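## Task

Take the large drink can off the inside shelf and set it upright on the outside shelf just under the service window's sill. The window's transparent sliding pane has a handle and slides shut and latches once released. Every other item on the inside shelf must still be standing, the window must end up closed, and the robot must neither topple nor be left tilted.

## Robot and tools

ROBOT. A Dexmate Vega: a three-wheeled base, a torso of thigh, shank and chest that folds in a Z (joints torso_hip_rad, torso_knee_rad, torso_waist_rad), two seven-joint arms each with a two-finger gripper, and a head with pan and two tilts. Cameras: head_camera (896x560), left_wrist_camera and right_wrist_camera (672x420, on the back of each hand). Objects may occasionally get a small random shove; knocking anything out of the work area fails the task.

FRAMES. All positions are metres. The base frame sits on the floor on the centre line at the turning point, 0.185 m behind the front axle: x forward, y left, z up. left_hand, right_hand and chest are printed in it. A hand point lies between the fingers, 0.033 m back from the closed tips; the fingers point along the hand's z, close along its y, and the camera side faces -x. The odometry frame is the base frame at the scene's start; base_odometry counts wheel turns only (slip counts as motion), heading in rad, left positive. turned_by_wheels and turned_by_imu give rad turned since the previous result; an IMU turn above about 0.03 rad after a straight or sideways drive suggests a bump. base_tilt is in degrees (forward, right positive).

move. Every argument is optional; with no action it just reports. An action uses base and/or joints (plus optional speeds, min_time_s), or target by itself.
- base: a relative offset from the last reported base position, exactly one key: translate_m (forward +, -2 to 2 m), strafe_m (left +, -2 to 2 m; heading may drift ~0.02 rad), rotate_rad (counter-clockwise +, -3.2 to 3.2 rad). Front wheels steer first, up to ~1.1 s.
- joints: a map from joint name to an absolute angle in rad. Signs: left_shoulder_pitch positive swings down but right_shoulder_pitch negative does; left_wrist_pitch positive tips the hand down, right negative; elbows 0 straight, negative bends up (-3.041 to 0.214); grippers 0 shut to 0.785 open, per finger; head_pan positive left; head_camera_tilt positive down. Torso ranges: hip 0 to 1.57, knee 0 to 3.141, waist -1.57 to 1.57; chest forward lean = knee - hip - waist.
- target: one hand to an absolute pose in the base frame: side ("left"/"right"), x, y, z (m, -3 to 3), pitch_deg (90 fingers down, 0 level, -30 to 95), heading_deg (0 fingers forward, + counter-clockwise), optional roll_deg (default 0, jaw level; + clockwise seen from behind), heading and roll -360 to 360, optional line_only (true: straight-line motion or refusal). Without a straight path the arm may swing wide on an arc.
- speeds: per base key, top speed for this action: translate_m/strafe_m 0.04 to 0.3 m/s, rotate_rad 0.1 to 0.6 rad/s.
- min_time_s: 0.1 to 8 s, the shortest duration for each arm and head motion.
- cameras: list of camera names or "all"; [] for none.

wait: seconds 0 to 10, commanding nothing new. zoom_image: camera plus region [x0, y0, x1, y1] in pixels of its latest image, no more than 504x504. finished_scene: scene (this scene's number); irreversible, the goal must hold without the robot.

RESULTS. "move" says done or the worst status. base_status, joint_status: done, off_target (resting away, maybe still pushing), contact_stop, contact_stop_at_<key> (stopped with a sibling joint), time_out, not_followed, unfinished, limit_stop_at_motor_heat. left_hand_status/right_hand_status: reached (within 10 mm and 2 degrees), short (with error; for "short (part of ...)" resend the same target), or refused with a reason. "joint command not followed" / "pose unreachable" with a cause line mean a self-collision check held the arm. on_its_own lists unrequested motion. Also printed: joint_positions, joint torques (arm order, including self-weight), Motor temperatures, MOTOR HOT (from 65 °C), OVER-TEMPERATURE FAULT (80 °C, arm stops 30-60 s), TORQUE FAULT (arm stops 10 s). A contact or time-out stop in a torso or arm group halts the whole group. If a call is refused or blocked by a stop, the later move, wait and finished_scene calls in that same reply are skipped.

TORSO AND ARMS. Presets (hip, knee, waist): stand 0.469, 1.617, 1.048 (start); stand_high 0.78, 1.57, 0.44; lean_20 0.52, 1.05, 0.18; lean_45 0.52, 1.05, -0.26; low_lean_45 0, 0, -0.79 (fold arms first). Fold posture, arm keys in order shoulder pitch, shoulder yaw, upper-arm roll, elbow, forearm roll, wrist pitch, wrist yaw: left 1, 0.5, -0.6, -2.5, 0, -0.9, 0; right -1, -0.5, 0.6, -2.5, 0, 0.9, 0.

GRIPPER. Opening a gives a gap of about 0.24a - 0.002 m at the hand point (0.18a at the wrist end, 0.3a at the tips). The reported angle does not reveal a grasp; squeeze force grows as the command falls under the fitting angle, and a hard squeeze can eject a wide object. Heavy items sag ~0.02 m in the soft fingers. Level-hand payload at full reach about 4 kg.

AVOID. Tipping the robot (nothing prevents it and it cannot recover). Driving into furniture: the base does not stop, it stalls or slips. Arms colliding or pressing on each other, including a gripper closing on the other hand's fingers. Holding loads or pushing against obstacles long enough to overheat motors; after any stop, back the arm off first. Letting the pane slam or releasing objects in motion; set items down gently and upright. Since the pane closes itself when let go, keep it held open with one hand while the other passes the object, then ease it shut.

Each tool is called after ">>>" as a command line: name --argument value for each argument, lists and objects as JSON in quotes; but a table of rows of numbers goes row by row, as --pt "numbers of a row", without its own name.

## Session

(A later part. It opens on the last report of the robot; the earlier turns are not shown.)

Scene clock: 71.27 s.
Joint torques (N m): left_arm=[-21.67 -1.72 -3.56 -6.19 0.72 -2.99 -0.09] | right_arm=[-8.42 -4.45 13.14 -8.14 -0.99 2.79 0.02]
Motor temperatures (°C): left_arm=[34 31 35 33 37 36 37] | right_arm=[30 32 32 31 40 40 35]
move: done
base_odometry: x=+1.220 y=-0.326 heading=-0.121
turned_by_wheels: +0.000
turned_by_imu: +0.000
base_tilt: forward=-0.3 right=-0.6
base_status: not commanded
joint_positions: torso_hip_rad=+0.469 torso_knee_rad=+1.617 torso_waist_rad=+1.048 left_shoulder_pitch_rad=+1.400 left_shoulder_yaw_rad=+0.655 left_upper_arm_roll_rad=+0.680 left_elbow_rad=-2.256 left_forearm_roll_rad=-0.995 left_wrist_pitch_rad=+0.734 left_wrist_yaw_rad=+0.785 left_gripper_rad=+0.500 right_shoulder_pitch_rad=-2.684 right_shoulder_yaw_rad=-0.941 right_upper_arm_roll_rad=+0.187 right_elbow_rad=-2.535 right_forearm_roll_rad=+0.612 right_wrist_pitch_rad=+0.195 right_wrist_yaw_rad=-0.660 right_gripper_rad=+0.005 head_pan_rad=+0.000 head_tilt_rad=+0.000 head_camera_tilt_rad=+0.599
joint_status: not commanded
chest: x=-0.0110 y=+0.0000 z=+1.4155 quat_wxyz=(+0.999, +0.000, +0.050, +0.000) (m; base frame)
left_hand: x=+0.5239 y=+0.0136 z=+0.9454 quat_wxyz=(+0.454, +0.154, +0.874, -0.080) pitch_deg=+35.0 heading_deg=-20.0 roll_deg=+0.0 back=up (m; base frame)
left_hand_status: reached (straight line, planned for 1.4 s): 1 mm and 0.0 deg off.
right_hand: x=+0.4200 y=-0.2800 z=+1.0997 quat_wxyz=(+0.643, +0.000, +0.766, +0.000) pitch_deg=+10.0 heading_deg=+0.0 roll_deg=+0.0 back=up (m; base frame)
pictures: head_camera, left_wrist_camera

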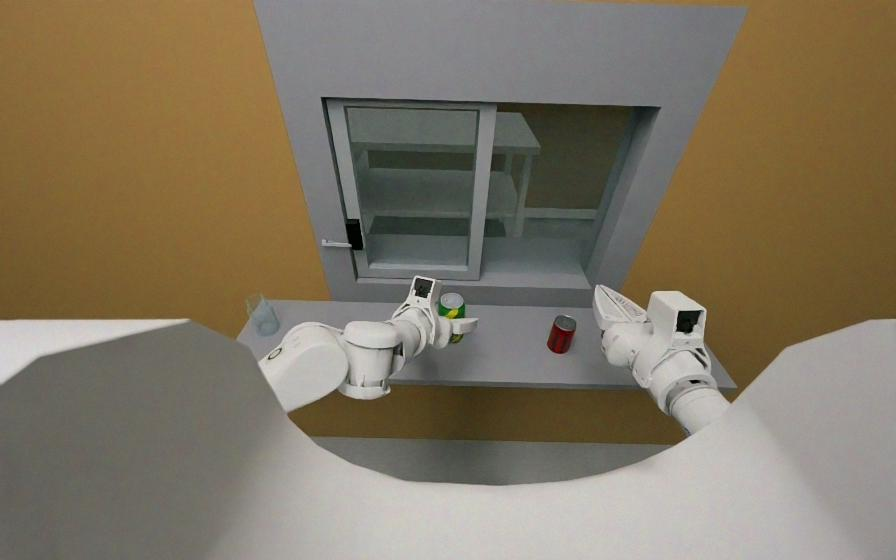

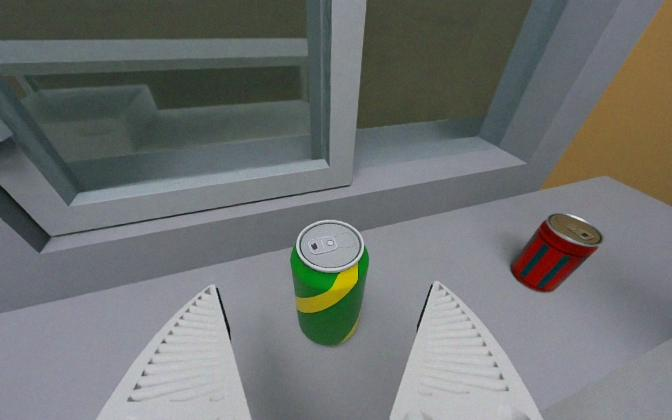

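>>> move --target '{"side": "left", "x": 0.588, "y": -0.010, "z": 0.888, "pitch_deg": 35, "heading_deg": -20, "line_only": true}' --cameras '["head_camera", "left_wrist_camera"]'

Scene clock: 75.03 s.
Joint torques (N m): left_arm=[-25.44 -3.41 -3.9 -6.23 0.78 -3.31 -0.21] | right_arm=[-7.94 -4.06 13.11 -7.11 -1.07 2.73 0.11]
Motor temperatures (°C): left_arm=[34 31 35 33 37 36 37] | right_arm=[30 32 32 31 40 40 35]
move: done
base_odometry: x=+1.220 y=-0.326 heading=-0.121
turned_by_wheels: +0.000
turned_by_imu: +0.000
base_tilt: forward=-0.3 right=-0.5
base_status: not commanded
joint_positions: torso_hip_rad=+0.469 torso_knee_rad=+1.617 torso_waist_rad=+1.048 left_shoulder_pitch_rad=+1.251 left_shoulder_yaw_rad=+0.513 left_upper_arm_roll_rad=+0.799 left_elbow_rad=-1.888 left_forearm_roll_rad=-0.855 left_wrist_pitch_rad=+0.608 left_wrist_yaw_rad=+0.618 left_gripper_rad=+0.500 right_shoulder_pitch_rad=-2.684 right_shoulder_yaw_rad=-0.941 right_upper_arm_roll_rad=+0.187 right_elbow_rad=-2.535 right_forearm_roll_rad=+0.612 right_wrist_pitch_rad=+0.195 right_wrist_yaw_rad=-0.660 right_gripper_rad=+0.005 head_pan_rad=+0.000 head_tilt_rad=+0.000 head_camera_tilt_rad=+0.599
joint_status: not commanded
chest: x=-0.0110 y=+0.0000 z=+1.4155 quat_wxyz=(+0.999, +0.000, +0.050, +0.000) (m; base frame)
left_hand: x=+0.5871 y=-0.0095 z=+0.8882 quat_wxyz=(+0.454, +0.154, +0.874, -0.080) pitch_deg=+35.0 heading_deg=-20.0 roll_deg=+0.0 back=up (m; base frame)
left_hand_status: reached (straight line, planned for 1.5 s): 1 mm and 0.1 deg off.
right_hand: x=+0.4200 y=-0.2800 z=+1.0997 quat_wxyz=(+0.643, +0.000, +0.766, +0.000) pitch_deg=+10.0 heading_deg=+0.0 roll_deg=+0.0 back=up (m; base frame)
pictures: head_camera, left_wrist_camera

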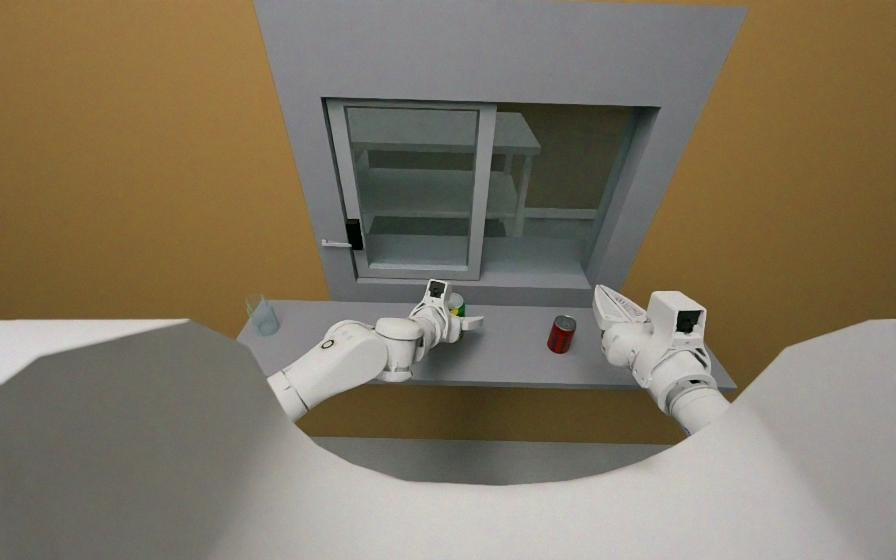

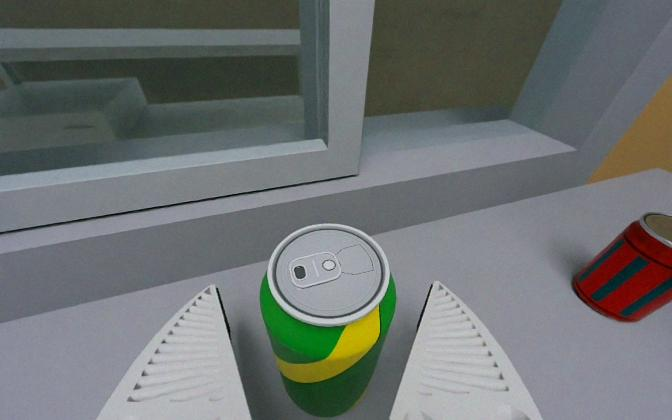

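>>> move --target '{"side": "left", "x": 0.590, "y": -0.010, "z": 0.874, "pitch_deg": 35, "heading_deg": -20, "line_only": true}' --cameras '[]'

>>> move --joints '{"left_gripper_rad": 0.2}' --min_time_s 1.0 --cameras '["head_camera", "left_wrist_camera"]'

Scene clock: 77.00 s.
Joint torques (N m): left_arm=[-25.43 -2.74 -3.79 -7.57 0.79 -3.73 -0.16] | right_arm=[-7.14 -4.09 12.85 -7.84 -0.93 3.17 0.06]
Motor temperatures (°C): left_arm=[34 31 35 33 37 36 37] | right_arm=[30 32 32 31 40 40 35]
move: done
base_odometry: x=+1.220 y=-0.326 heading=-0.121
turned_by_wheels: +0.000
turned_by_imu: +0.000
base_tilt: forward=-0.4 right=-0.7
base_status: not commanded
joint_positions: torso_hip_rad=+0.469 torso_knee_rad=+1.617 torso_waist_rad=+1.048 left_shoulder_pitch_rad=+1.248 left_shoulder_yaw_rad=+0.503 left_upper_arm_roll_rad=+0.815 left_elbow_rad=-1.838 left_forearm_roll_rad=-0.831 left_wrist_pitch_rad=+0.571 left_wrist_yaw_rad=+0.591 left_gripper_rad=+0.500 right_shoulder_pitch_rad=-2.684 right_shoulder_yaw_rad=-0.941 right_upper_arm_roll_rad=+0.187 right_elbow_rad=-2.535 right_forearm_roll_rad=+0.612 right_wrist_pitch_rad=+0.195 right_wrist_yaw_rad=-0.660 right_gripper_rad=+0.005 head_pan_rad=+0.000 head_tilt_rad=+0.000 head_camera_tilt_rad=+0.599
joint_status: not commanded
chest: x=-0.0110 y=+0.0000 z=+1.4155 quat_wxyz=(+0.999, +0.000, +0.050, +0.000) (m; base frame)
left_hand: x=+0.5896 y=-0.0098 z=+0.8749 quat_wxyz=(+0.454, +0.154, +0.874, -0.080) pitch_deg=+35.0 heading_deg=-20.0 roll_deg=+0.0 back=up (m; base frame)
left_hand_status: reached (straight line, planned for 0.5 s): 1 mm and 0.1 deg off.
right_hand: x=+0.4200 y=-0.2800 z=+1.0997 quat_wxyz=(+0.643, +0.000, +0.766, +0.000) pitch_deg=+10.0 heading_deg=+0.0 roll_deg=+0.0 back=up (m; base frame)
pictures: none
No camera images: "cameras" was empty.

"min_time_s" has no arm or head joint beside it: it slows only arm and head motions. Command such a joint too, or leave it out

>>> move --joints '{"left_gripper_rad": 0.2}' --cameras '["head_camera", "left_wrist_camera"]'

Scene clock: 78.03 s.
Joint torques (N m): left_arm=[-25.2 -2.55 -3.58 -5.73 0.63 -3.17 -0.16] | right_arm=[-8.42 -2.37 13.02 -7.29 -0.93 3.59 -0.01]
Motor temperatures (°C): left_arm=[35 31 35 33 37 36 37] | right_arm=[30 32 32 31 40 40 35]
move: done
base_odometry: x=+1.220 y=-0.326 heading=-0.121
turned_by_wheels: +0.000
turned_by_imu: +0.000
base_tilt: forward=-0.4 right=-0.4
base_status: not commanded
joint_positions: torso_hip_rad=+0.469 torso_knee_rad=+1.617 torso_waist_rad=+1.048 left_shoulder_pitch_rad=+1.248 left_shoulder_yaw_rad=+0.502 left_upper_arm_roll_rad=+0.817 left_elbow_rad=-1.833 left_forearm_roll_rad=-0.829 left_wrist_pitch_rad=+0.568 left_wrist_yaw_rad=+0.589 left_gripper_rad=+0.200 right_shoulder_pitch_rad=-2.684 right_shoulder_yaw_rad=-0.941 right_upper_arm_roll_rad=+0.187 right_elbow_rad=-2.535 right_forearm_roll_rad=+0.612 right_wrist_pitch_rad=+0.195 right_wrist_yaw_rad=-0.660 right_gripper_rad=+0.005 head_pan_rad=+0.000 head_tilt_rad=+0.000 head_camera_tilt_rad=+0.599
joint_status: all done
chest: x=-0.0110 y=+0.0000 z=+1.4155 quat_wxyz=(+0.999, +0.000, +0.050, +0.000) (m; base frame)
left_hand: x=+0.5898 y=-0.0098 z=+0.8738 quat_wxyz=(+0.454, +0.154, +0.874, -0.080) pitch_deg=+35.0 heading_deg=-20.0 roll_deg=+0.0 back=up (m; base frame)
right_hand: x=+0.4200 y=-0.2800 z=+1.0997 quat_wxyz=(+0.643, +0.000, +0.766, +0.000) pitch_deg=+10.0 heading_deg=+0.0 roll_deg=+0.0 back=up (m; base frame)
pictures: head_camera, left_wrist_camera

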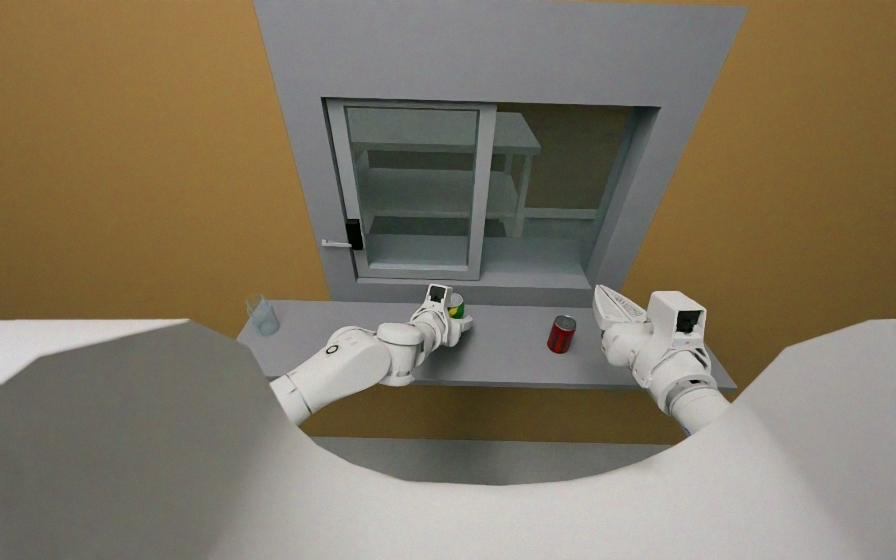

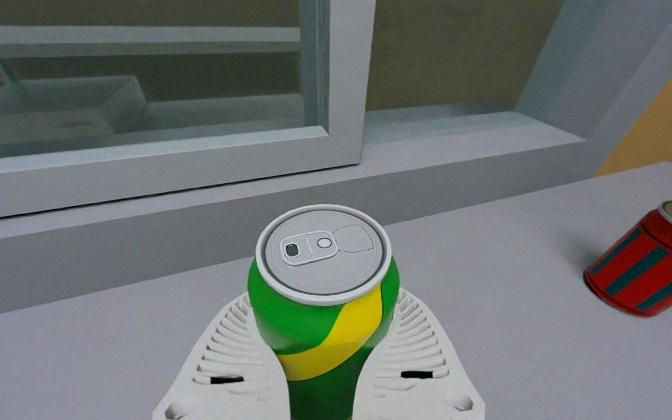

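>>> move --joints '{"left_gripper_rad": 0.17}' --cameras '[]'

>>> move --target '{"side": "left", "x": 0.57, "y": 0.0, "z": 0.95, "pitch_deg": 35, "heading_deg": -20}' --cameras '["head_camera", "left_wrist_camera"]'

Scene clock: 78.80 s.
Joint torques (N m): left_arm=[-24.85 -2.44 -3.53 -5.65 0.61 -3.1 -0.15] | right_arm=[-6.82 -3.9 13.5 -7.79 -0.97 3.23 -0.03]
Motor temperatures (°C): left_arm=[35 31 35 33 37 36 37] | right_arm=[30 32 32 31 40 40 35]
move: done
base_odometry: x=+1.220 y=-0.326 heading=-0.121
turned_by_wheels: +0.000
turned_by_imu: +0.000
base_tilt: forward=-0.3 right=-0.5
base_status: not commanded
joint_positions: torso_hip_rad=+0.469 torso_knee_rad=+1.617 torso_waist_rad=+1.048 left_shoulder_pitch_rad=+1.248 left_shoulder_yaw_rad=+0.502 left_upper_arm_roll_rad=+0.817 left_elbow_rad=-1.833 left_forearm_roll_rad=-0.828 left_wrist_pitch_rad=+0.567 left_wrist_yaw_rad=+0.589 left_gripper_rad=+0.170 right_shoulder_pitch_rad=-2.684 right_shoulder_yaw_rad=-0.941 right_upper_arm_roll_rad=+0.187 right_elbow_rad=-2.535 right_forearm_roll_rad=+0.612 right_wrist_pitch_rad=+0.195 right_wrist_yaw_rad=-0.660 right_gripper_rad=+0.005 head_pan_rad=+0.000 head_tilt_rad=+0.000 head_camera_tilt_rad=+0.599
joint_status: all done
chest: x=-0.0110 y=+0.0000 z=+1.4155 quat_wxyz=(+0.999, +0.000, +0.050, +0.000) (m; base frame)
left_hand: x=+0.5898 y=-0.0098 z=+0.8737 quat_wxyz=(+0.455, +0.154, +0.874, -0.080) pitch_deg=+35.0 heading_deg=-20.0 roll_deg=+0.0 back=up (m; base frame)
right_hand: x=+0.4200 y=-0.2800 z=+1.0997 quat_wxyz=(+0.643, +0.000, +0.766, +0.000) pitch_deg=+10.0 heading_deg=+0.0 roll_deg=+0.0 back=up (m; base frame)
pictures: none
No camera images: "cameras" was empty.

Scene clock: 81.37 s.
Joint torques (N m): left_arm=[-16.96 -0.44 -9.42 -9.5 0.71 -4.25 0.16] | right_arm=[-7.25 -3.98 13.18 -7.69 -1 3.3 -0.01]
Motor temperatures (°C): left_arm=[35 31 35 33 37 36 37] | right_arm=[30 32 32 31 40 40 35]
move: done
base_odometry: x=+1.220 y=-0.326 heading=-0.121
turned_by_wheels: +0.000
turned_by_imu: +0.000
base_tilt: forward=-0.3 right=-0.5
base_status: not commanded
joint_positions: torso_hip_rad=+0.469 torso_knee_rad=+1.617 torso_waist_rad=+1.048 left_shoulder_pitch_rad=+1.276 left_shoulder_yaw_rad=+0.561 left_upper_arm_roll_rad=+0.699 left_elbow_rad=-2.111 left_forearm_roll_rad=-0.990 left_wrist_pitch_rad=+0.770 left_wrist_yaw_rad=+0.743 left_gripper_rad=+0.170 right_shoulder_pitch_rad=-2.684 right_shoulder_yaw_rad=-0.941 right_upper_arm_roll_rad=+0.187 right_elbow_rad=-2.535 right_forearm_roll_rad=+0.612 right_wrist_pitch_rad=+0.195 right_wrist_yaw_rad=-0.660 right_gripper_rad=+0.005 head_pan_rad=+0.000 head_tilt_rad=+0.000 head_camera_tilt_rad=+0.599
joint_status: not commanded
chest: x=-0.0110 y=+0.0000 z=+1.4155 quat_wxyz=(+0.999, +0.000, +0.050, +0.000) (m; base frame)
left_hand: x=+0.5701 y=-0.0002 z=+0.9480 quat_wxyz=(+0.454, +0.154, +0.874, -0.080) pitch_deg=+35.1 heading_deg=-20.0 roll_deg=+0.0 back=up (m; base frame)
left_hand_status: reached (straight line, planned for 1.2 s): 2 mm and 0.1 deg off.
right_hand: x=+0.4200 y=-0.2800 z=+1.0997 quat_wxyz=(+0.643, +0.000, +0.766, +0.000) pitch_deg=+10.0 heading_deg=+0.0 roll_deg=+0.0 back=up (m; base frame)
pictures: head_camera, left_wrist_camera

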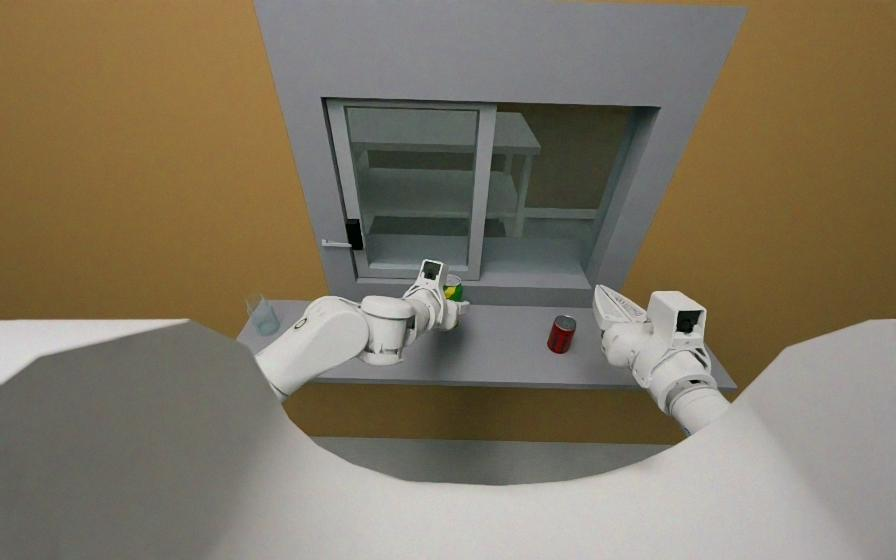

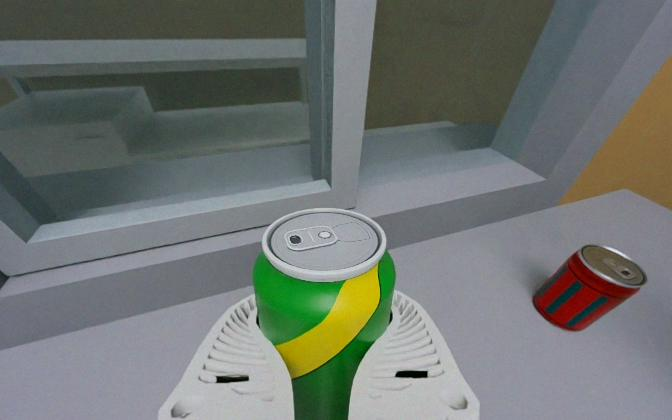

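>>> move --joints '{"left_gripper_rad": 0.12}' --cameras '[]'

>>> move --target '{"side": "left", "x": 0.43, "y": 0.20, "z": 1.08, "pitch_deg": 35, "heading_deg": -20}' --cameras '["left_wrist_camera"]'

>>> move --target '{"side": "left", "x": 0.42, "y": 0.44, "z": 1.10, "pitch_deg": 35, "heading_deg": -10}' --cameras '["head_camera", "left_wrist_camera"]'

Scene clock: 82.30 s.
Joint torques (N m): left_arm=[-17.54 -0.49 -9.73 -8.86 0.7 -3.9 0.15] | right_arm=[-8.87 -4.41 13.35 -7.47 -1.09 3.3 0.04]
Motor temperatures (°C): left_arm=[35 31 35 33 37 36 37] | right_arm=[30 32 32 31 40 40 35]
move: done
base_odometry: x=+1.220 y=-0.326 heading=-0.121
turned_by_wheels: +0.000
turned_by_imu: +0.000
base_tilt: forward=-0.1 right=-0.5
base_status: not commanded
joint_positions: torso_hip_rad=+0.469 torso_knee_rad=+1.617 torso_waist_rad=+1.048 left_shoulder_pitch_rad=+1.276 left_shoulder_yaw_rad=+0.562 left_upper_arm_roll_rad=+0.697 left_elbow_rad=-2.115 left_forearm_roll_rad=-0.993 left_wrist_pitch_rad=+0.773 left_wrist_yaw_rad=+0.745 left_gripper_rad=+0.121 right_shoulder_pitch_rad=-2.684 right_shoulder_yaw_rad=-0.941 right_upper_arm_roll_rad=+0.187 right_elbow_rad=-2.535 right_forearm_roll_rad=+0.612 right_wrist_pitch_rad=+0.195 right_wrist_yaw_rad=-0.660 right_gripper_rad=+0.005 head_pan_rad=+0.000 head_tilt_rad=+0.000 head_camera_tilt_rad=+0.599
joint_status: all done
chest: x=-0.0110 y=+0.0000 z=+1.4155 quat_wxyz=(+0.999, +0.000, +0.050, +0.000) (m; base frame)
left_hand: x=+0.5697 y=-0.0001 z=+0.9492 quat_wxyz=(+0.454, +0.154, +0.874, -0.080) pitch_deg=+35.1 heading_deg=-20.0 roll_deg=+0.0 back=up (m; base frame)
right_hand: x=+0.4200 y=-0.2800 z=+1.0997 quat_wxyz=(+0.643, +0.000, +0.766, +0.000) pitch_deg=+10.0 heading_deg=+0.0 roll_deg=+0.0 back=up (m; base frame)
pictures: none
No camera images: "cameras" was empty.

Scene clock: 88.40 s.
Joint torques (N m): left_arm=[-2.88 2.72 -10.65 -5.44 0.78 -4.56 -0.06] | right_arm=[-7.79 -3.97 13.09 -7.37 -0.95 3.26 -0.08]
Motor temperatures (°C): left_arm=[34 31 36 34 37 36 37] | right_arm=[30 32 32 31 40 40 35]
move: done
base_odometry: x=+1.220 y=-0.326 heading=-0.121
turned_by_wheels: +0.000
turned_by_imu: +0.000
base_tilt: forward=-0.4 right=-0.7
base_status: not commanded
joint_positions: torso_hip_rad=+0.469 torso_knee_rad=+1.617 torso_waist_rad=+1.048 left_shoulder_pitch_rad=+2.307 left_shoulder_yaw_rad=+0.969 left_upper_arm_roll_rad=-0.634 left_elbow_rad=-2.709 left_forearm_roll_rad=-1.409 left_wrist_pitch_rad=+0.801 left_wrist_yaw_rad=+0.464 left_gripper_rad=+0.121 right_shoulder_pitch_rad=-2.684 right_shoulder_yaw_rad=-0.941 right_upper_arm_roll_rad=+0.187 right_elbow_rad=-2.535 right_forearm_roll_rad=+0.612 right_wrist_pitch_rad=+0.195 right_wrist_yaw_rad=-0.660 right_gripper_rad=+0.005 head_pan_rad=+0.000 head_tilt_rad=+0.000 head_camera_tilt_rad=+0.599
joint_status: not commanded
chest: x=-0.0110 y=+0.0000 z=+1.4155 quat_wxyz=(+0.999, +0.000, +0.050, +0.000) (m; base frame)
left_hand: x=+0.4302 y=+0.1994 z=+1.0793 quat_wxyz=(+0.454, +0.154, +0.874, -0.080) pitch_deg=+35.0 heading_deg=-20.0 roll_deg=+0.0 back=up (m; base frame)
left_hand_status: reached (straight line, planned for 4.7 s): 1 mm and 0.1 deg off.
right_hand: x=+0.4200 y=-0.2800 z=+1.0997 quat_wxyz=(+0.643, +0.000, +0.766, +0.000) pitch_deg=+10.0 heading_deg=+0.0 roll_deg=+0.0 back=up (m; base frame)
pictures: left_wrist_camera

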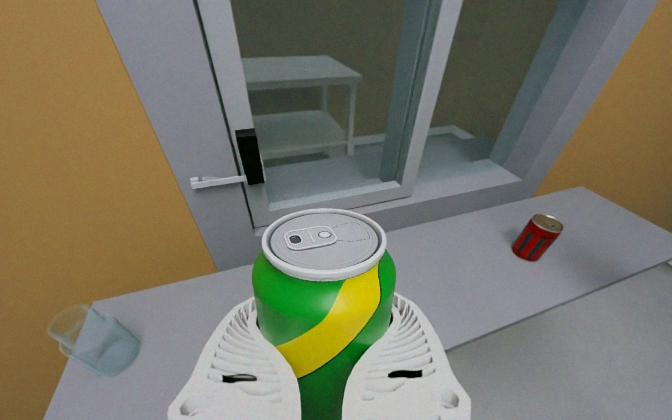

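Scene clock: 92.23 s.
Joint torques (N m): left_arm=[0.82 2.66 -13.35 -2.39 -0.23 -5.55 0.03] | right_arm=[-7.69 -3.21 13.24 -7.19 -1.08 2.99 0.03]
Motor temperatures (°C): left_arm=[34 31 36 33 37 36 37] | right_arm=[30 32 32 31 40 40 35]
move: done
base_odometry: x=+1.220 y=-0.326 heading=-0.121
turned_by_wheels: +0.000
turned_by_imu: +0.000
base_tilt: forward=-0.5 right=-0.7
base_status: not commanded
joint_positions: torso_hip_rad=+0.469 torso_knee_rad=+1.617 torso_waist_rad=+1.048 left_shoulder_pitch_rad=+2.544 left_shoulder_yaw_rad=+0.742 left_upper_arm_roll_rad=-1.134 left_elbow_rad=-2.391 left_forearm_roll_rad=-1.148 left_wrist_pitch_rad=+0.809 left_wrist_yaw_rad=-0.194 left_gripper_rad=+0.121 right_shoulder_pitch_rad=-2.684 right_shoulder_yaw_rad=-0.941 right_upper_arm_roll_rad=+0.187 right_elbow_rad=-2.535 right_forearm_roll_rad=+0.612 right_wrist_pitch_rad=+0.195 right_wrist_yaw_rad=-0.660 right_gripper_rad=+0.005 head_pan_rad=+0.000 head_tilt_rad=+0.000 head_camera_tilt_rad=+0.599
joint_status: not commanded
chest: x=-0.0110 y=+0.0000 z=+1.4155 quat_wxyz=(+0.999, +0.000, +0.050, +0.000) (m; base frame)
left_hand: x=+0.4201 y=+0.4379 z=+1.0992 quat_wxyz=(+0.459, +0.078, +0.884, -0.041) pitch_deg=+35.1 heading_deg=-10.1 roll_deg=+0.0 back=up (m; base frame)
left_hand_status: reached (straight line, planned for 2.4 s): 2 mm and 0.1 deg off.
right_hand: x=+0.4200 y=-0.2800 z=+1.0997 quat_wxyz=(+0.643, +0.000, +0.766, +0.000) pitch_deg=+10.0 heading_deg=+0.0 roll_deg=+0.0 back=up (m; base frame)
pictures: head_camera, left_wrist_camera

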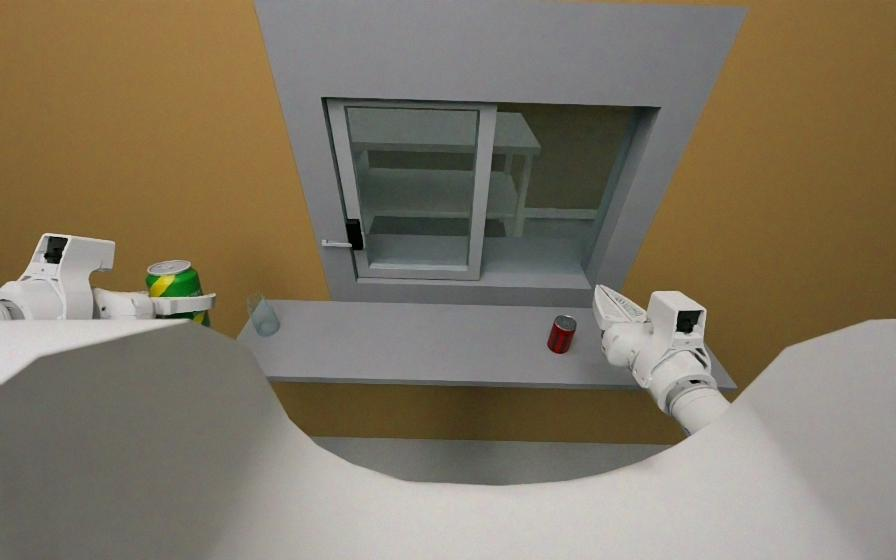

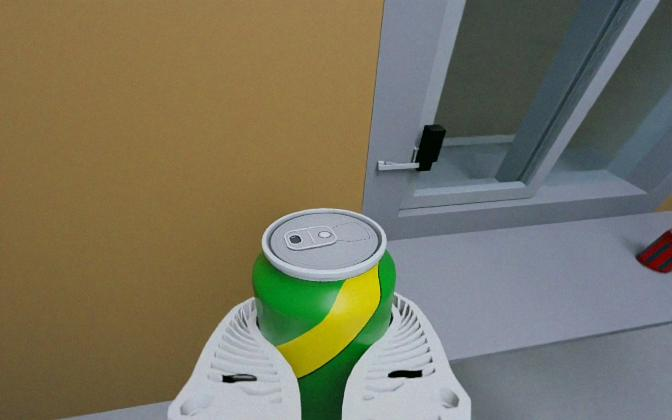

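>>> move --target '{"side": "right", "x": 0.58, "y": 0.22, "z": 1.09, "pitch_deg": 0, "heading_deg": 25}' --cameras '["head_camera", "left_wrist_camera", "right_wrist_camera"]'

Scene clock: 101.63 s.
Joint torques (N m): left_arm=[0.73 3.35 -13.22 -2.67 -0.26 -5.64 -0.11] | right_arm=[23.39 6.23 5.25 -5.61 -1.65 3.48 -0.21]
Motor temperatures (°C): left_arm=[34 31 37 33 37 37 37] | right_arm=[30 32 31 31 40 40 35]
move: done
base_odometry: x=+1.220 y=-0.326 heading=-0.121
turned_by_wheels: +0.000
turned_by_imu: +0.000
base_tilt: forward=-0.3 right=-0.4
base_status: not commanded
joint_positions: torso_hip_rad=+0.469 torso_knee_rad=+1.617 torso_waist_rad=+1.048 left_shoulder_pitch_rad=+2.545 left_shoulder_yaw_rad=+0.741 left_upper_arm_roll_rad=-1.137 left_elbow_rad=-2.388 left_forearm_roll_rad=-1.147 left_wrist_pitch_rad=+0.808 left_wrist_yaw_rad=-0.199 left_gripper_rad=+0.121 right_shoulder_pitch_rad=-0.971 right_shoulder_yaw_rad=-0.253 right_upper_arm_roll_rad=-1.360 right_elbow_rad=-1.640 right_forearm_roll_rad=+0.545 right_wrist_pitch_rad=+0.057 right_wrist_yaw_rad=-0.865 right_gripper_rad=+0.005 head_pan_rad=+0.000 head_tilt_rad=+0.000 head_camera_tilt_rad=+0.599
joint_status: not commanded
chest: x=-0.0110 y=+0.0000 z=+1.4155 quat_wxyz=(+0.999, +0.000, +0.050, +0.000) (m; base frame)
left_hand: x=+0.4198 y=+0.4399 z=+1.0995 quat_wxyz=(+0.459, +0.077, +0.884, -0.040) pitch_deg=+35.1 heading_deg=-10.0 roll_deg=+0.0 back=up (m; base frame)
right_hand: x=+0.5801 y=+0.2182 z=+1.0888 quat_wxyz=(+0.689, -0.151, +0.692, +0.153) pitch_deg=+0.1 heading_deg=+24.8 roll_deg=+0.2 back=up (m; base frame)
right_hand_status: reached (checked arc [a long move; over the whole arc the hand travels 0.65 m to end 0.53 m from its start, up to 0.13 m off the straight line; right_shoulder_pitch_rad turns most, 1.72 rad; on the way or at its end the hand turns up to 27 deg from its attitude at the start], planned for 5.7 s): 2 mm and 0.3 deg off.
pictures: head_camera, left_wrist_camera, right_wrist_camera

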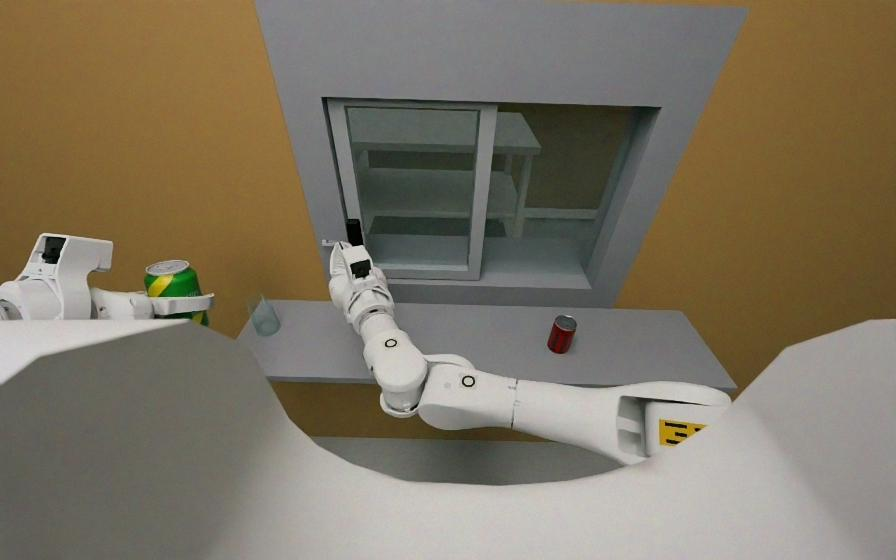

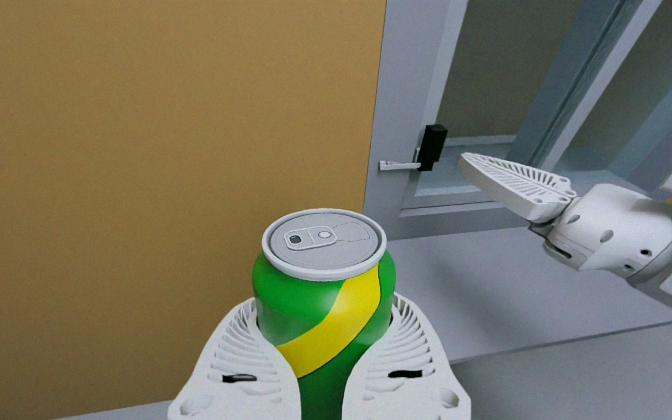

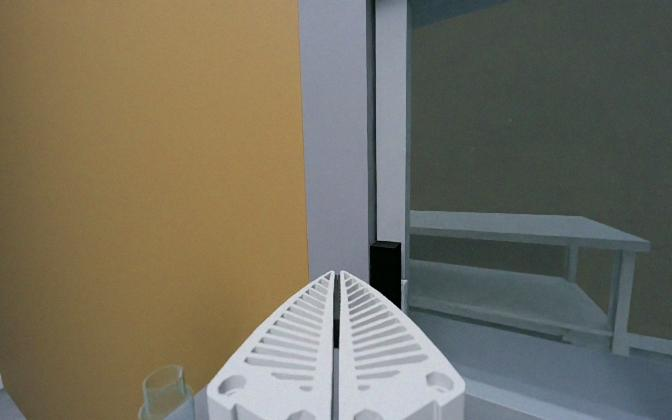

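>>> move --target '{"side": "right", "x": 0.675, "y": 0.268, "z": 1.09, "pitch_deg": 0, "heading_deg": 25}' --cameras '["head_camera", "left_wrist_camera", "right_wrist_camera"]'

>>> zoom_image --camera "left_wrist_camera" --region '[340, 80, 540, 230]'

Scene clock: 105.87 s.
Joint torques (N m): left_arm=[0.53 2.58 -13.36 -2.96 -0.35 -5.26 -0.04] | right_arm=[27.04 7 14.58 -4.2 -0.92 4.19 0.19]
Motor temperatures (°C): left_arm=[34 31 37 33 37 37 37] | right_arm=[31 32 31 31 40 40 35]
move: done
base_odometry: x=+1.220 y=-0.326 heading=-0.121
turned_by_wheels: +0.000
turned_by_imu: +0.000
base_tilt: forward=-0.5 right=-0.8
base_status: not commanded
joint_positions: torso_hip_rad=+0.469 torso_knee_rad=+1.617 torso_waist_rad=+1.048 left_shoulder_pitch_rad=+2.545 left_shoulder_yaw_rad=+0.741 left_upper_arm_roll_rad=-1.137 left_elbow_rad=-2.388 left_forearm_roll_rad=-1.147 left_wrist_pitch_rad=+0.808 left_wrist_yaw_rad=-0.199 left_gripper_rad=+0.121 right_shoulder_pitch_rad=-0.833 right_shoulder_yaw_rad=+0.063 right_upper_arm_roll_rad=-1.285 right_elbow_rad=-1.067 right_forearm_roll_rad=+0.604 right_wrist_pitch_rad=+0.198 right_wrist_yaw_rad=-0.653 right_gripper_rad=+0.005 head_pan_rad=+0.000 head_tilt_rad=+0.000 head_camera_tilt_rad=+0.599
joint_status: not commanded
chest: x=-0.0110 y=+0.0000 z=+1.4155 quat_wxyz=(+0.999, +0.000, +0.050, +0.000) (m; base frame)
left_hand: x=+0.4198 y=+0.4399 z=+1.0995 quat_wxyz=(+0.459, +0.077, +0.884, -0.040) pitch_deg=+35.1 heading_deg=-10.0 roll_deg=+0.0 back=up (m; base frame)
right_hand: x=+0.6742 y=+0.2677 z=+1.0892 quat_wxyz=(+0.690, -0.153, +0.691, +0.153) pitch_deg=+0.1 heading_deg=+25.0 roll_deg=+0.0 back=up (m; base frame)
right_hand_status: reached (straight line, planned for 2.1 s): 1 mm and 0.1 deg off.
pictures: head_camera, left_wrist_camera, right_wrist_camera

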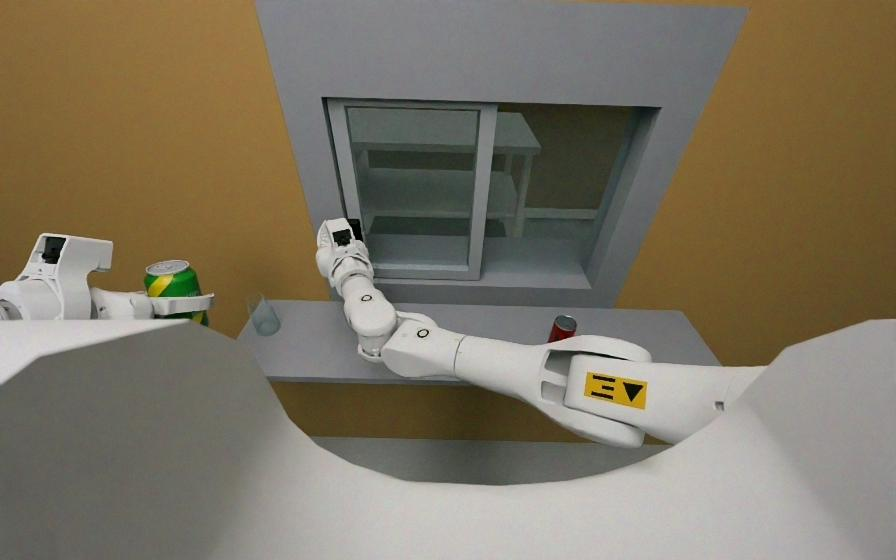

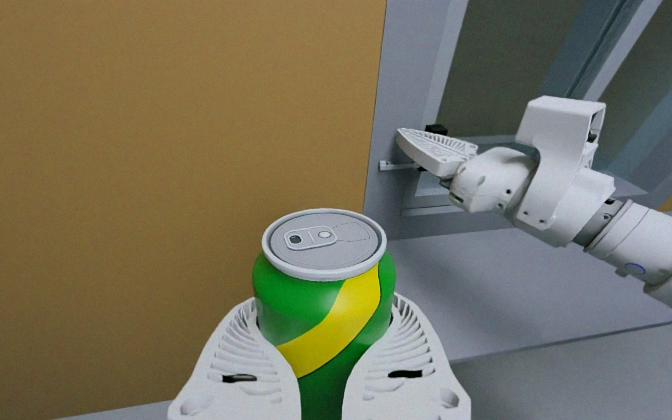

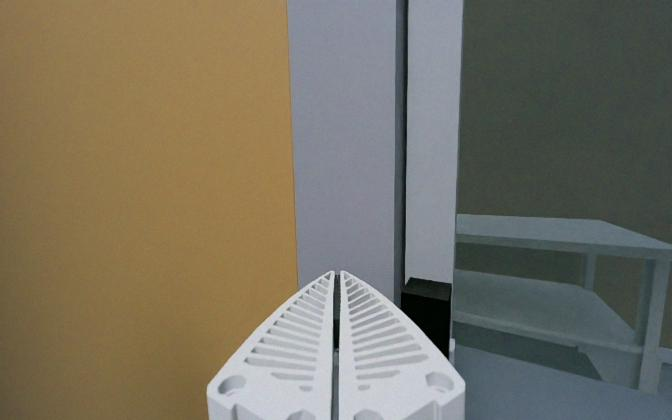

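Scaled by 2.520 from the camera's 672x420 image, which has a finer 960x600 frame.

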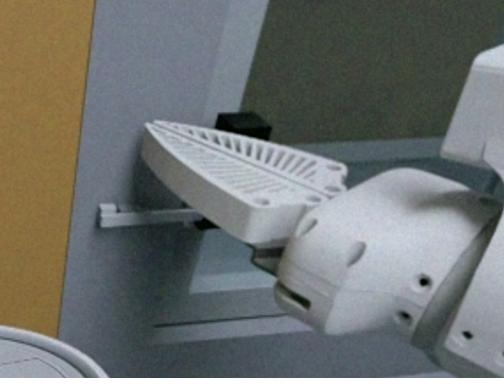

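>>> move --target '{"side": "right", "x": 0.69, "y": 0.28, "z": 1.085, "pitch_deg": 0, "heading_deg": 25}' --cameras '[]'

>>> move --target '{"side": "right", "x": 0.69, "y": 0.28, "z": 1.045, "pitch_deg": 0, "heading_deg": 25}' --cameras '["head_camera", "left_wrist_camera", "right_wrist_camera"]'

>>> zoom_image --camera "left_wrist_camera" --region '[340, 80, 540, 230]'

Scene clock: 108.87 s.
Joint torques (N m): left_arm=[0.52 4.17 -13.3 -2.84 -0.3 -6.07 0.04] | right_arm=[39.04 10.22 19.07 -4.38 -0.54 3.42 1.35]
Motor temperatures (°C): left_arm=[34 31 37 33 36 37 37] | right_arm=[31 32 32 31 40 40 35]
move: done
base_odometry: x=+1.220 y=-0.326 heading=-0.121
turned_by_wheels: +0.000
turned_by_imu: +0.000
base_tilt: forward=-0.5 right=-0.6
base_status: not commanded
joint_positions: torso_hip_rad=+0.469 torso_knee_rad=+1.617 torso_waist_rad=+1.048 left_shoulder_pitch_rad=+2.545 left_shoulder_yaw_rad=+0.741 left_upper_arm_roll_rad=-1.137 left_elbow_rad=-2.388 left_forearm_roll_rad=-1.147 left_wrist_pitch_rad=+0.808 left_wrist_yaw_rad=-0.199 left_gripper_rad=+0.121 right_shoulder_pitch_rad=-0.804 right_shoulder_yaw_rad=+0.175 right_upper_arm_roll_rad=-1.270 right_elbow_rad=-0.852 right_forearm_roll_rad=+0.609 right_wrist_pitch_rad=+0.275 right_wrist_yaw_rad=-0.589 right_gripper_rad=+0.005 head_pan_rad=+0.000 head_tilt_rad=+0.000 head_camera_tilt_rad=+0.599
joint_status: not commanded
chest: x=-0.0115 y=+0.0000 z=+1.4155 quat_wxyz=(+0.999, +0.000, +0.050, +0.000) (m; base frame)
left_hand: x=+0.4194 y=+0.4399 z=+1.0997 quat_wxyz=(+0.460, +0.077, +0.884, -0.040) pitch_deg=+35.0 heading_deg=-10.0 roll_deg=+0.0 back=up (m; base frame)
right_hand: x=+0.6889 y=+0.2797 z=+1.0843 quat_wxyz=(+0.690, -0.153, +0.691, +0.153) pitch_deg=+0.1 heading_deg=+25.0 roll_deg=+0.0 back=up (m; base frame)
right_hand_status: reached (straight line, planned for 1.0 s): 1 mm and 0.1 deg off.
pictures: none
No camera images: "cameras" was empty.

Scene clock: 109.17 s.
Joint torques (N m): left_arm=[0.77 3.32 -13.11 -2.6 -0.27 -5.54 -0.03] | right_arm=[40.13 9.05 19.19 -4.91 -0.57 3.29 1.67]
Motor temperatures (°C): left_arm=[34 31 37 33 36 37 37] | right_arm=[31 32 32 31 40 40 35]
move: refused
base_odometry: x=+1.220 y=-0.326 heading=-0.121
turned_by_wheels: +0.000
turned_by_imu: +0.000
base_tilt: forward=-0.3 right=-0.7
base_status: not commanded
joint_positions: torso_hip_rad=+0.469 torso_knee_rad=+1.617 torso_waist_rad=+1.048 left_shoulder_pitch_rad=+2.545 left_shoulder_yaw_rad=+0.741 left_upper_arm_roll_rad=-1.137 left_elbow_rad=-2.388 left_forearm_roll_rad=-1.147 left_wrist_pitch_rad=+0.808 left_wrist_yaw_rad=-0.199 left_gripper_rad=+0.121 right_shoulder_pitch_rad=-0.803 right_shoulder_yaw_rad=+0.176 right_upper_arm_roll_rad=-1.270 right_elbow_rad=-0.850 right_forearm_roll_rad=+0.609 right_wrist_pitch_rad=+0.276 right_wrist_yaw_rad=-0.589 right_gripper_rad=+0.005 head_pan_rad=+0.000 head_tilt_rad=+0.000 head_camera_tilt_rad=+0.599
joint_status: not commanded
chest: x=-0.0115 y=+0.0000 z=+1.4155 quat_wxyz=(+0.999, +0.000, +0.050, +0.000) (m; base frame)
left_hand: x=+0.4194 y=+0.4399 z=+1.0997 quat_wxyz=(+0.460, +0.077, +0.884, -0.040) pitch_deg=+35.0 heading_deg=-10.0 roll_deg=+0.0 back=up (m; base frame)
right_hand: x=+0.6890 y=+0.2798 z=+1.0843 quat_wxyz=(+0.690, -0.153, +0.691, +0.153) pitch_deg=+0.1 heading_deg=+25.0 roll_deg=+0.0 back=up (m; base frame)
right_hand_status: refused: no posture of the arm gets there (out of reach): the closest leaves the hand 0.6 cm and 0 deg from the pose. Nothing moved.
pictures: head_camera, left_wrist_camera, right_wrist_camera

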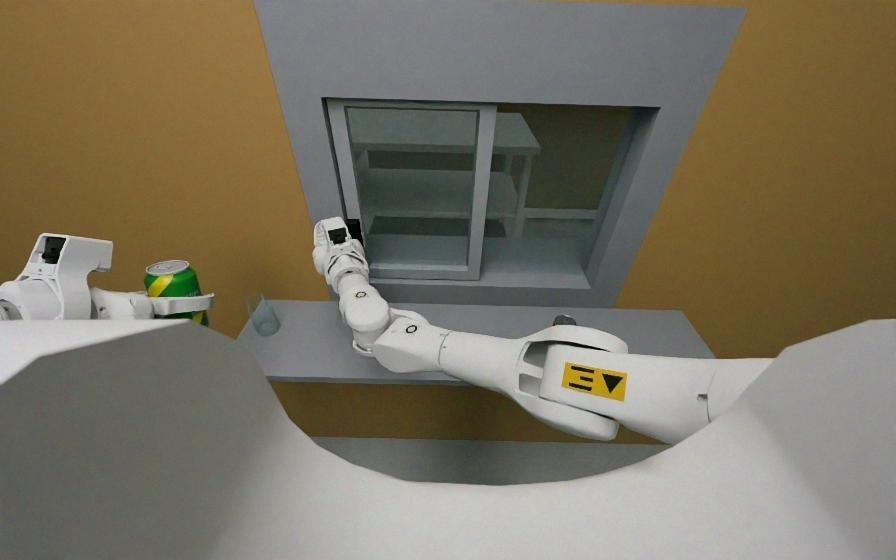

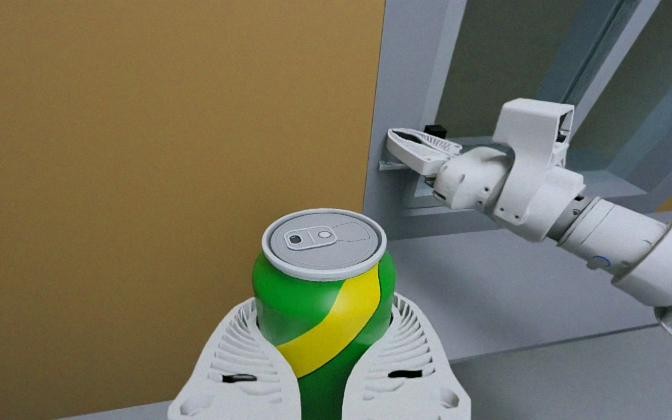

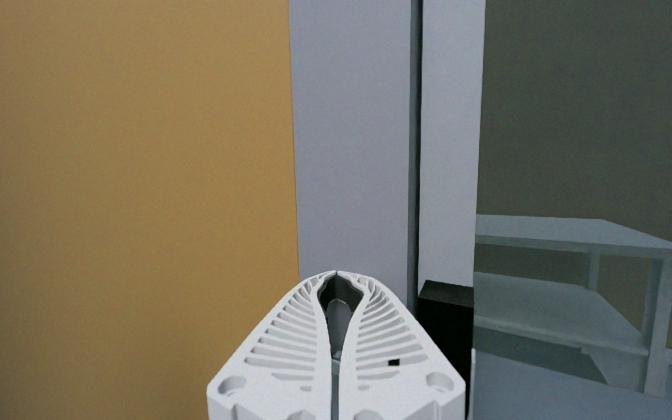

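Scaled by 2.520 from the camera's 672x420 image, which has a finer 960x600 frame.

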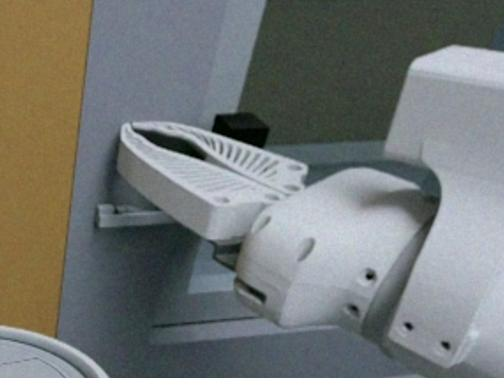

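>>> move --target '{"side": "right", "x": 0.668, "y": 0.272, "z": 1.085, "pitch_deg": 0, "heading_deg": 25}' --cameras '[]'

>>> move --target '{"side": "right", "x": 0.668, "y": 0.272, "z": 1.05, "pitch_deg": 0, "heading_deg": 25, "line_only": true}' --cameras '["left_wrist_camera", "right_wrist_camera"]'

>>> zoom_image --camera "left_wrist_camera" --region '[340, 80, 540, 230]'

Scene clock: 111.90 s.
Joint torques (N m): left_arm=[0.32 2.65 -13.26 -2.61 -0.31 -5.91 -0.05] | right_arm=[9.25 5.41 3.33 -9.01 -1.34 3.43 -0.33]
Motor temperatures (°C): left_arm=[34 31 37 33 36 37 37] | right_arm=[31 32 32 31 40 40 35]
move: done
base_odometry: x=+1.220 y=-0.326 heading=-0.121
turned_by_wheels: +0.000
turned_by_imu: +0.000
base_tilt: forward=-0.2 right=-0.6
base_status: not commanded
joint_positions: torso_hip_rad=+0.469 torso_knee_rad=+1.617 torso_waist_rad=+1.048 left_shoulder_pitch_rad=+2.545 left_shoulder_yaw_rad=+0.741 left_upper_arm_roll_rad=-1.137 left_elbow_rad=-2.388 left_forearm_roll_rad=-1.147 left_wrist_pitch_rad=+0.808 left_wrist_yaw_rad=-0.199 left_gripper_rad=+0.121 right_shoulder_pitch_rad=-0.841 right_shoulder_yaw_rad=+0.080 right_upper_arm_roll_rad=-1.292 right_elbow_rad=-1.043 right_forearm_roll_rad=+0.596 right_wrist_pitch_rad=+0.213 right_wrist_yaw_rad=-0.658 right_gripper_rad=+0.005 head_pan_rad=+0.000 head_tilt_rad=+0.000 head_camera_tilt_rad=+0.599
joint_status: not commanded
chest: x=-0.0111 y=+0.0000 z=+1.4155 quat_wxyz=(+0.999, +0.000, +0.050, +0.000) (m; base frame)
left_hand: x=+0.4197 y=+0.4399 z=+1.0995 quat_wxyz=(+0.460, +0.077, +0.884, -0.040) pitch_deg=+35.1 heading_deg=-10.0 roll_deg=+0.0 back=up (m; base frame)
right_hand: x=+0.6691 y=+0.2720 z=+1.0846 quat_wxyz=(+0.690, -0.153, +0.691, +0.153) pitch_deg=+0.0 heading_deg=+25.0 roll_deg=+0.0 back=up (m; base frame)
right_hand_status: reached (straight line, planned for 1.0 s): 1 mm and 0.0 deg off.
pictures: none
No camera images: "cameras" was empty.

Scene clock: 114.33 s.
Joint torques (N m): left_arm=[0.79 2.41 -13.29 -2.66 -0.27 -5.54 -0.08] | right_arm=[10.5 7.92 1.46 -5.57 -1.16 3.88 0.06]
Motor temperatures (°C): left_arm=[34 31 37 33 36 37 37] | right_arm=[31 32 31 31 40 40 35]
move: done
base_odometry: x=+1.220 y=-0.326 heading=-0.121
turned_by_wheels: +0.000
turned_by_imu: +0.000
base_tilt: forward=-0.4 right=-0.8
base_status: not commanded
joint_positions: torso_hip_rad=+0.469 torso_knee_rad=+1.617 torso_waist_rad=+1.048 left_shoulder_pitch_rad=+2.545 left_shoulder_yaw_rad=+0.741 left_upper_arm_roll_rad=-1.137 left_elbow_rad=-2.388 left_forearm_roll_rad=-1.147 left_wrist_pitch_rad=+0.808 left_wrist_yaw_rad=-0.199 left_gripper_rad=+0.121 right_shoulder_pitch_rad=-0.861 right_shoulder_yaw_rad=+0.174 right_upper_arm_roll_rad=-1.296 right_elbow_rad=-0.799 right_forearm_roll_rad=+0.580 right_wrist_pitch_rad=+0.361 right_wrist_yaw_rad=-0.591 right_gripper_rad=+0.005 head_pan_rad=+0.000 head_tilt_rad=+0.000 head_camera_tilt_rad=+0.599
joint_status: not commanded
chest: x=-0.0111 y=+0.0000 z=+1.4155 quat_wxyz=(+0.999, +0.000, +0.050, +0.000) (m; base frame)
left_hand: x=+0.4197 y=+0.4399 z=+1.0995 quat_wxyz=(+0.460, +0.077, +0.884, -0.040) pitch_deg=+35.1 heading_deg=-10.0 roll_deg=+0.0 back=up (m; base frame)
right_hand: x=+0.6684 y=+0.2717 z=+1.0506 quat_wxyz=(+0.690, -0.153, +0.691, +0.153) pitch_deg=+0.0 heading_deg=+25.0 roll_deg=+0.0 back=up (m; base frame)
right_hand_status: reached (straight line, planned for 1.1 s): 1 mm and 0.0 deg off.
pictures: left_wrist_camera, right_wrist_camera

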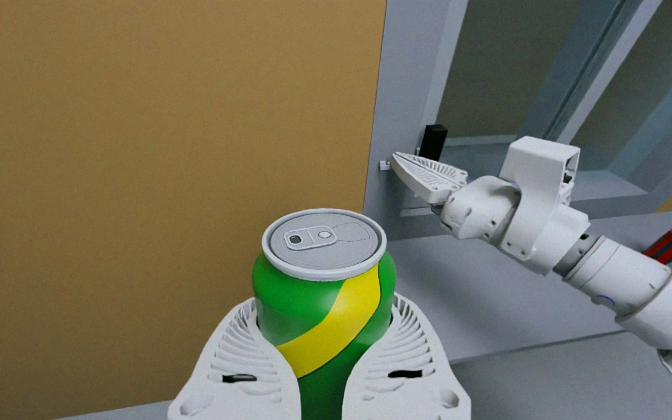

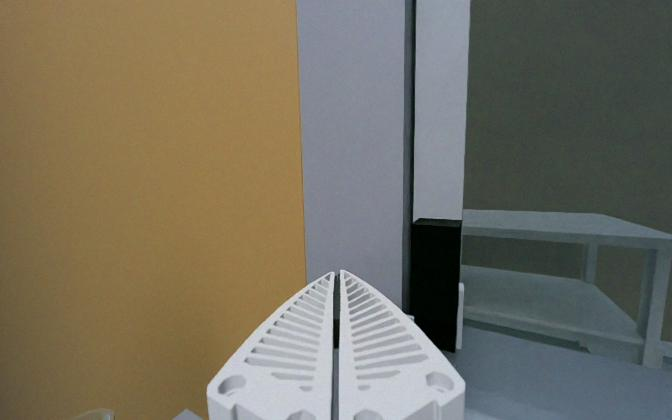

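Scaled by 2.520 from the camera's 672x420 image, which has a finer 960x600 frame.

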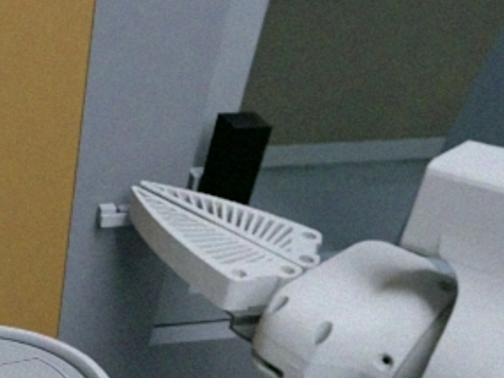

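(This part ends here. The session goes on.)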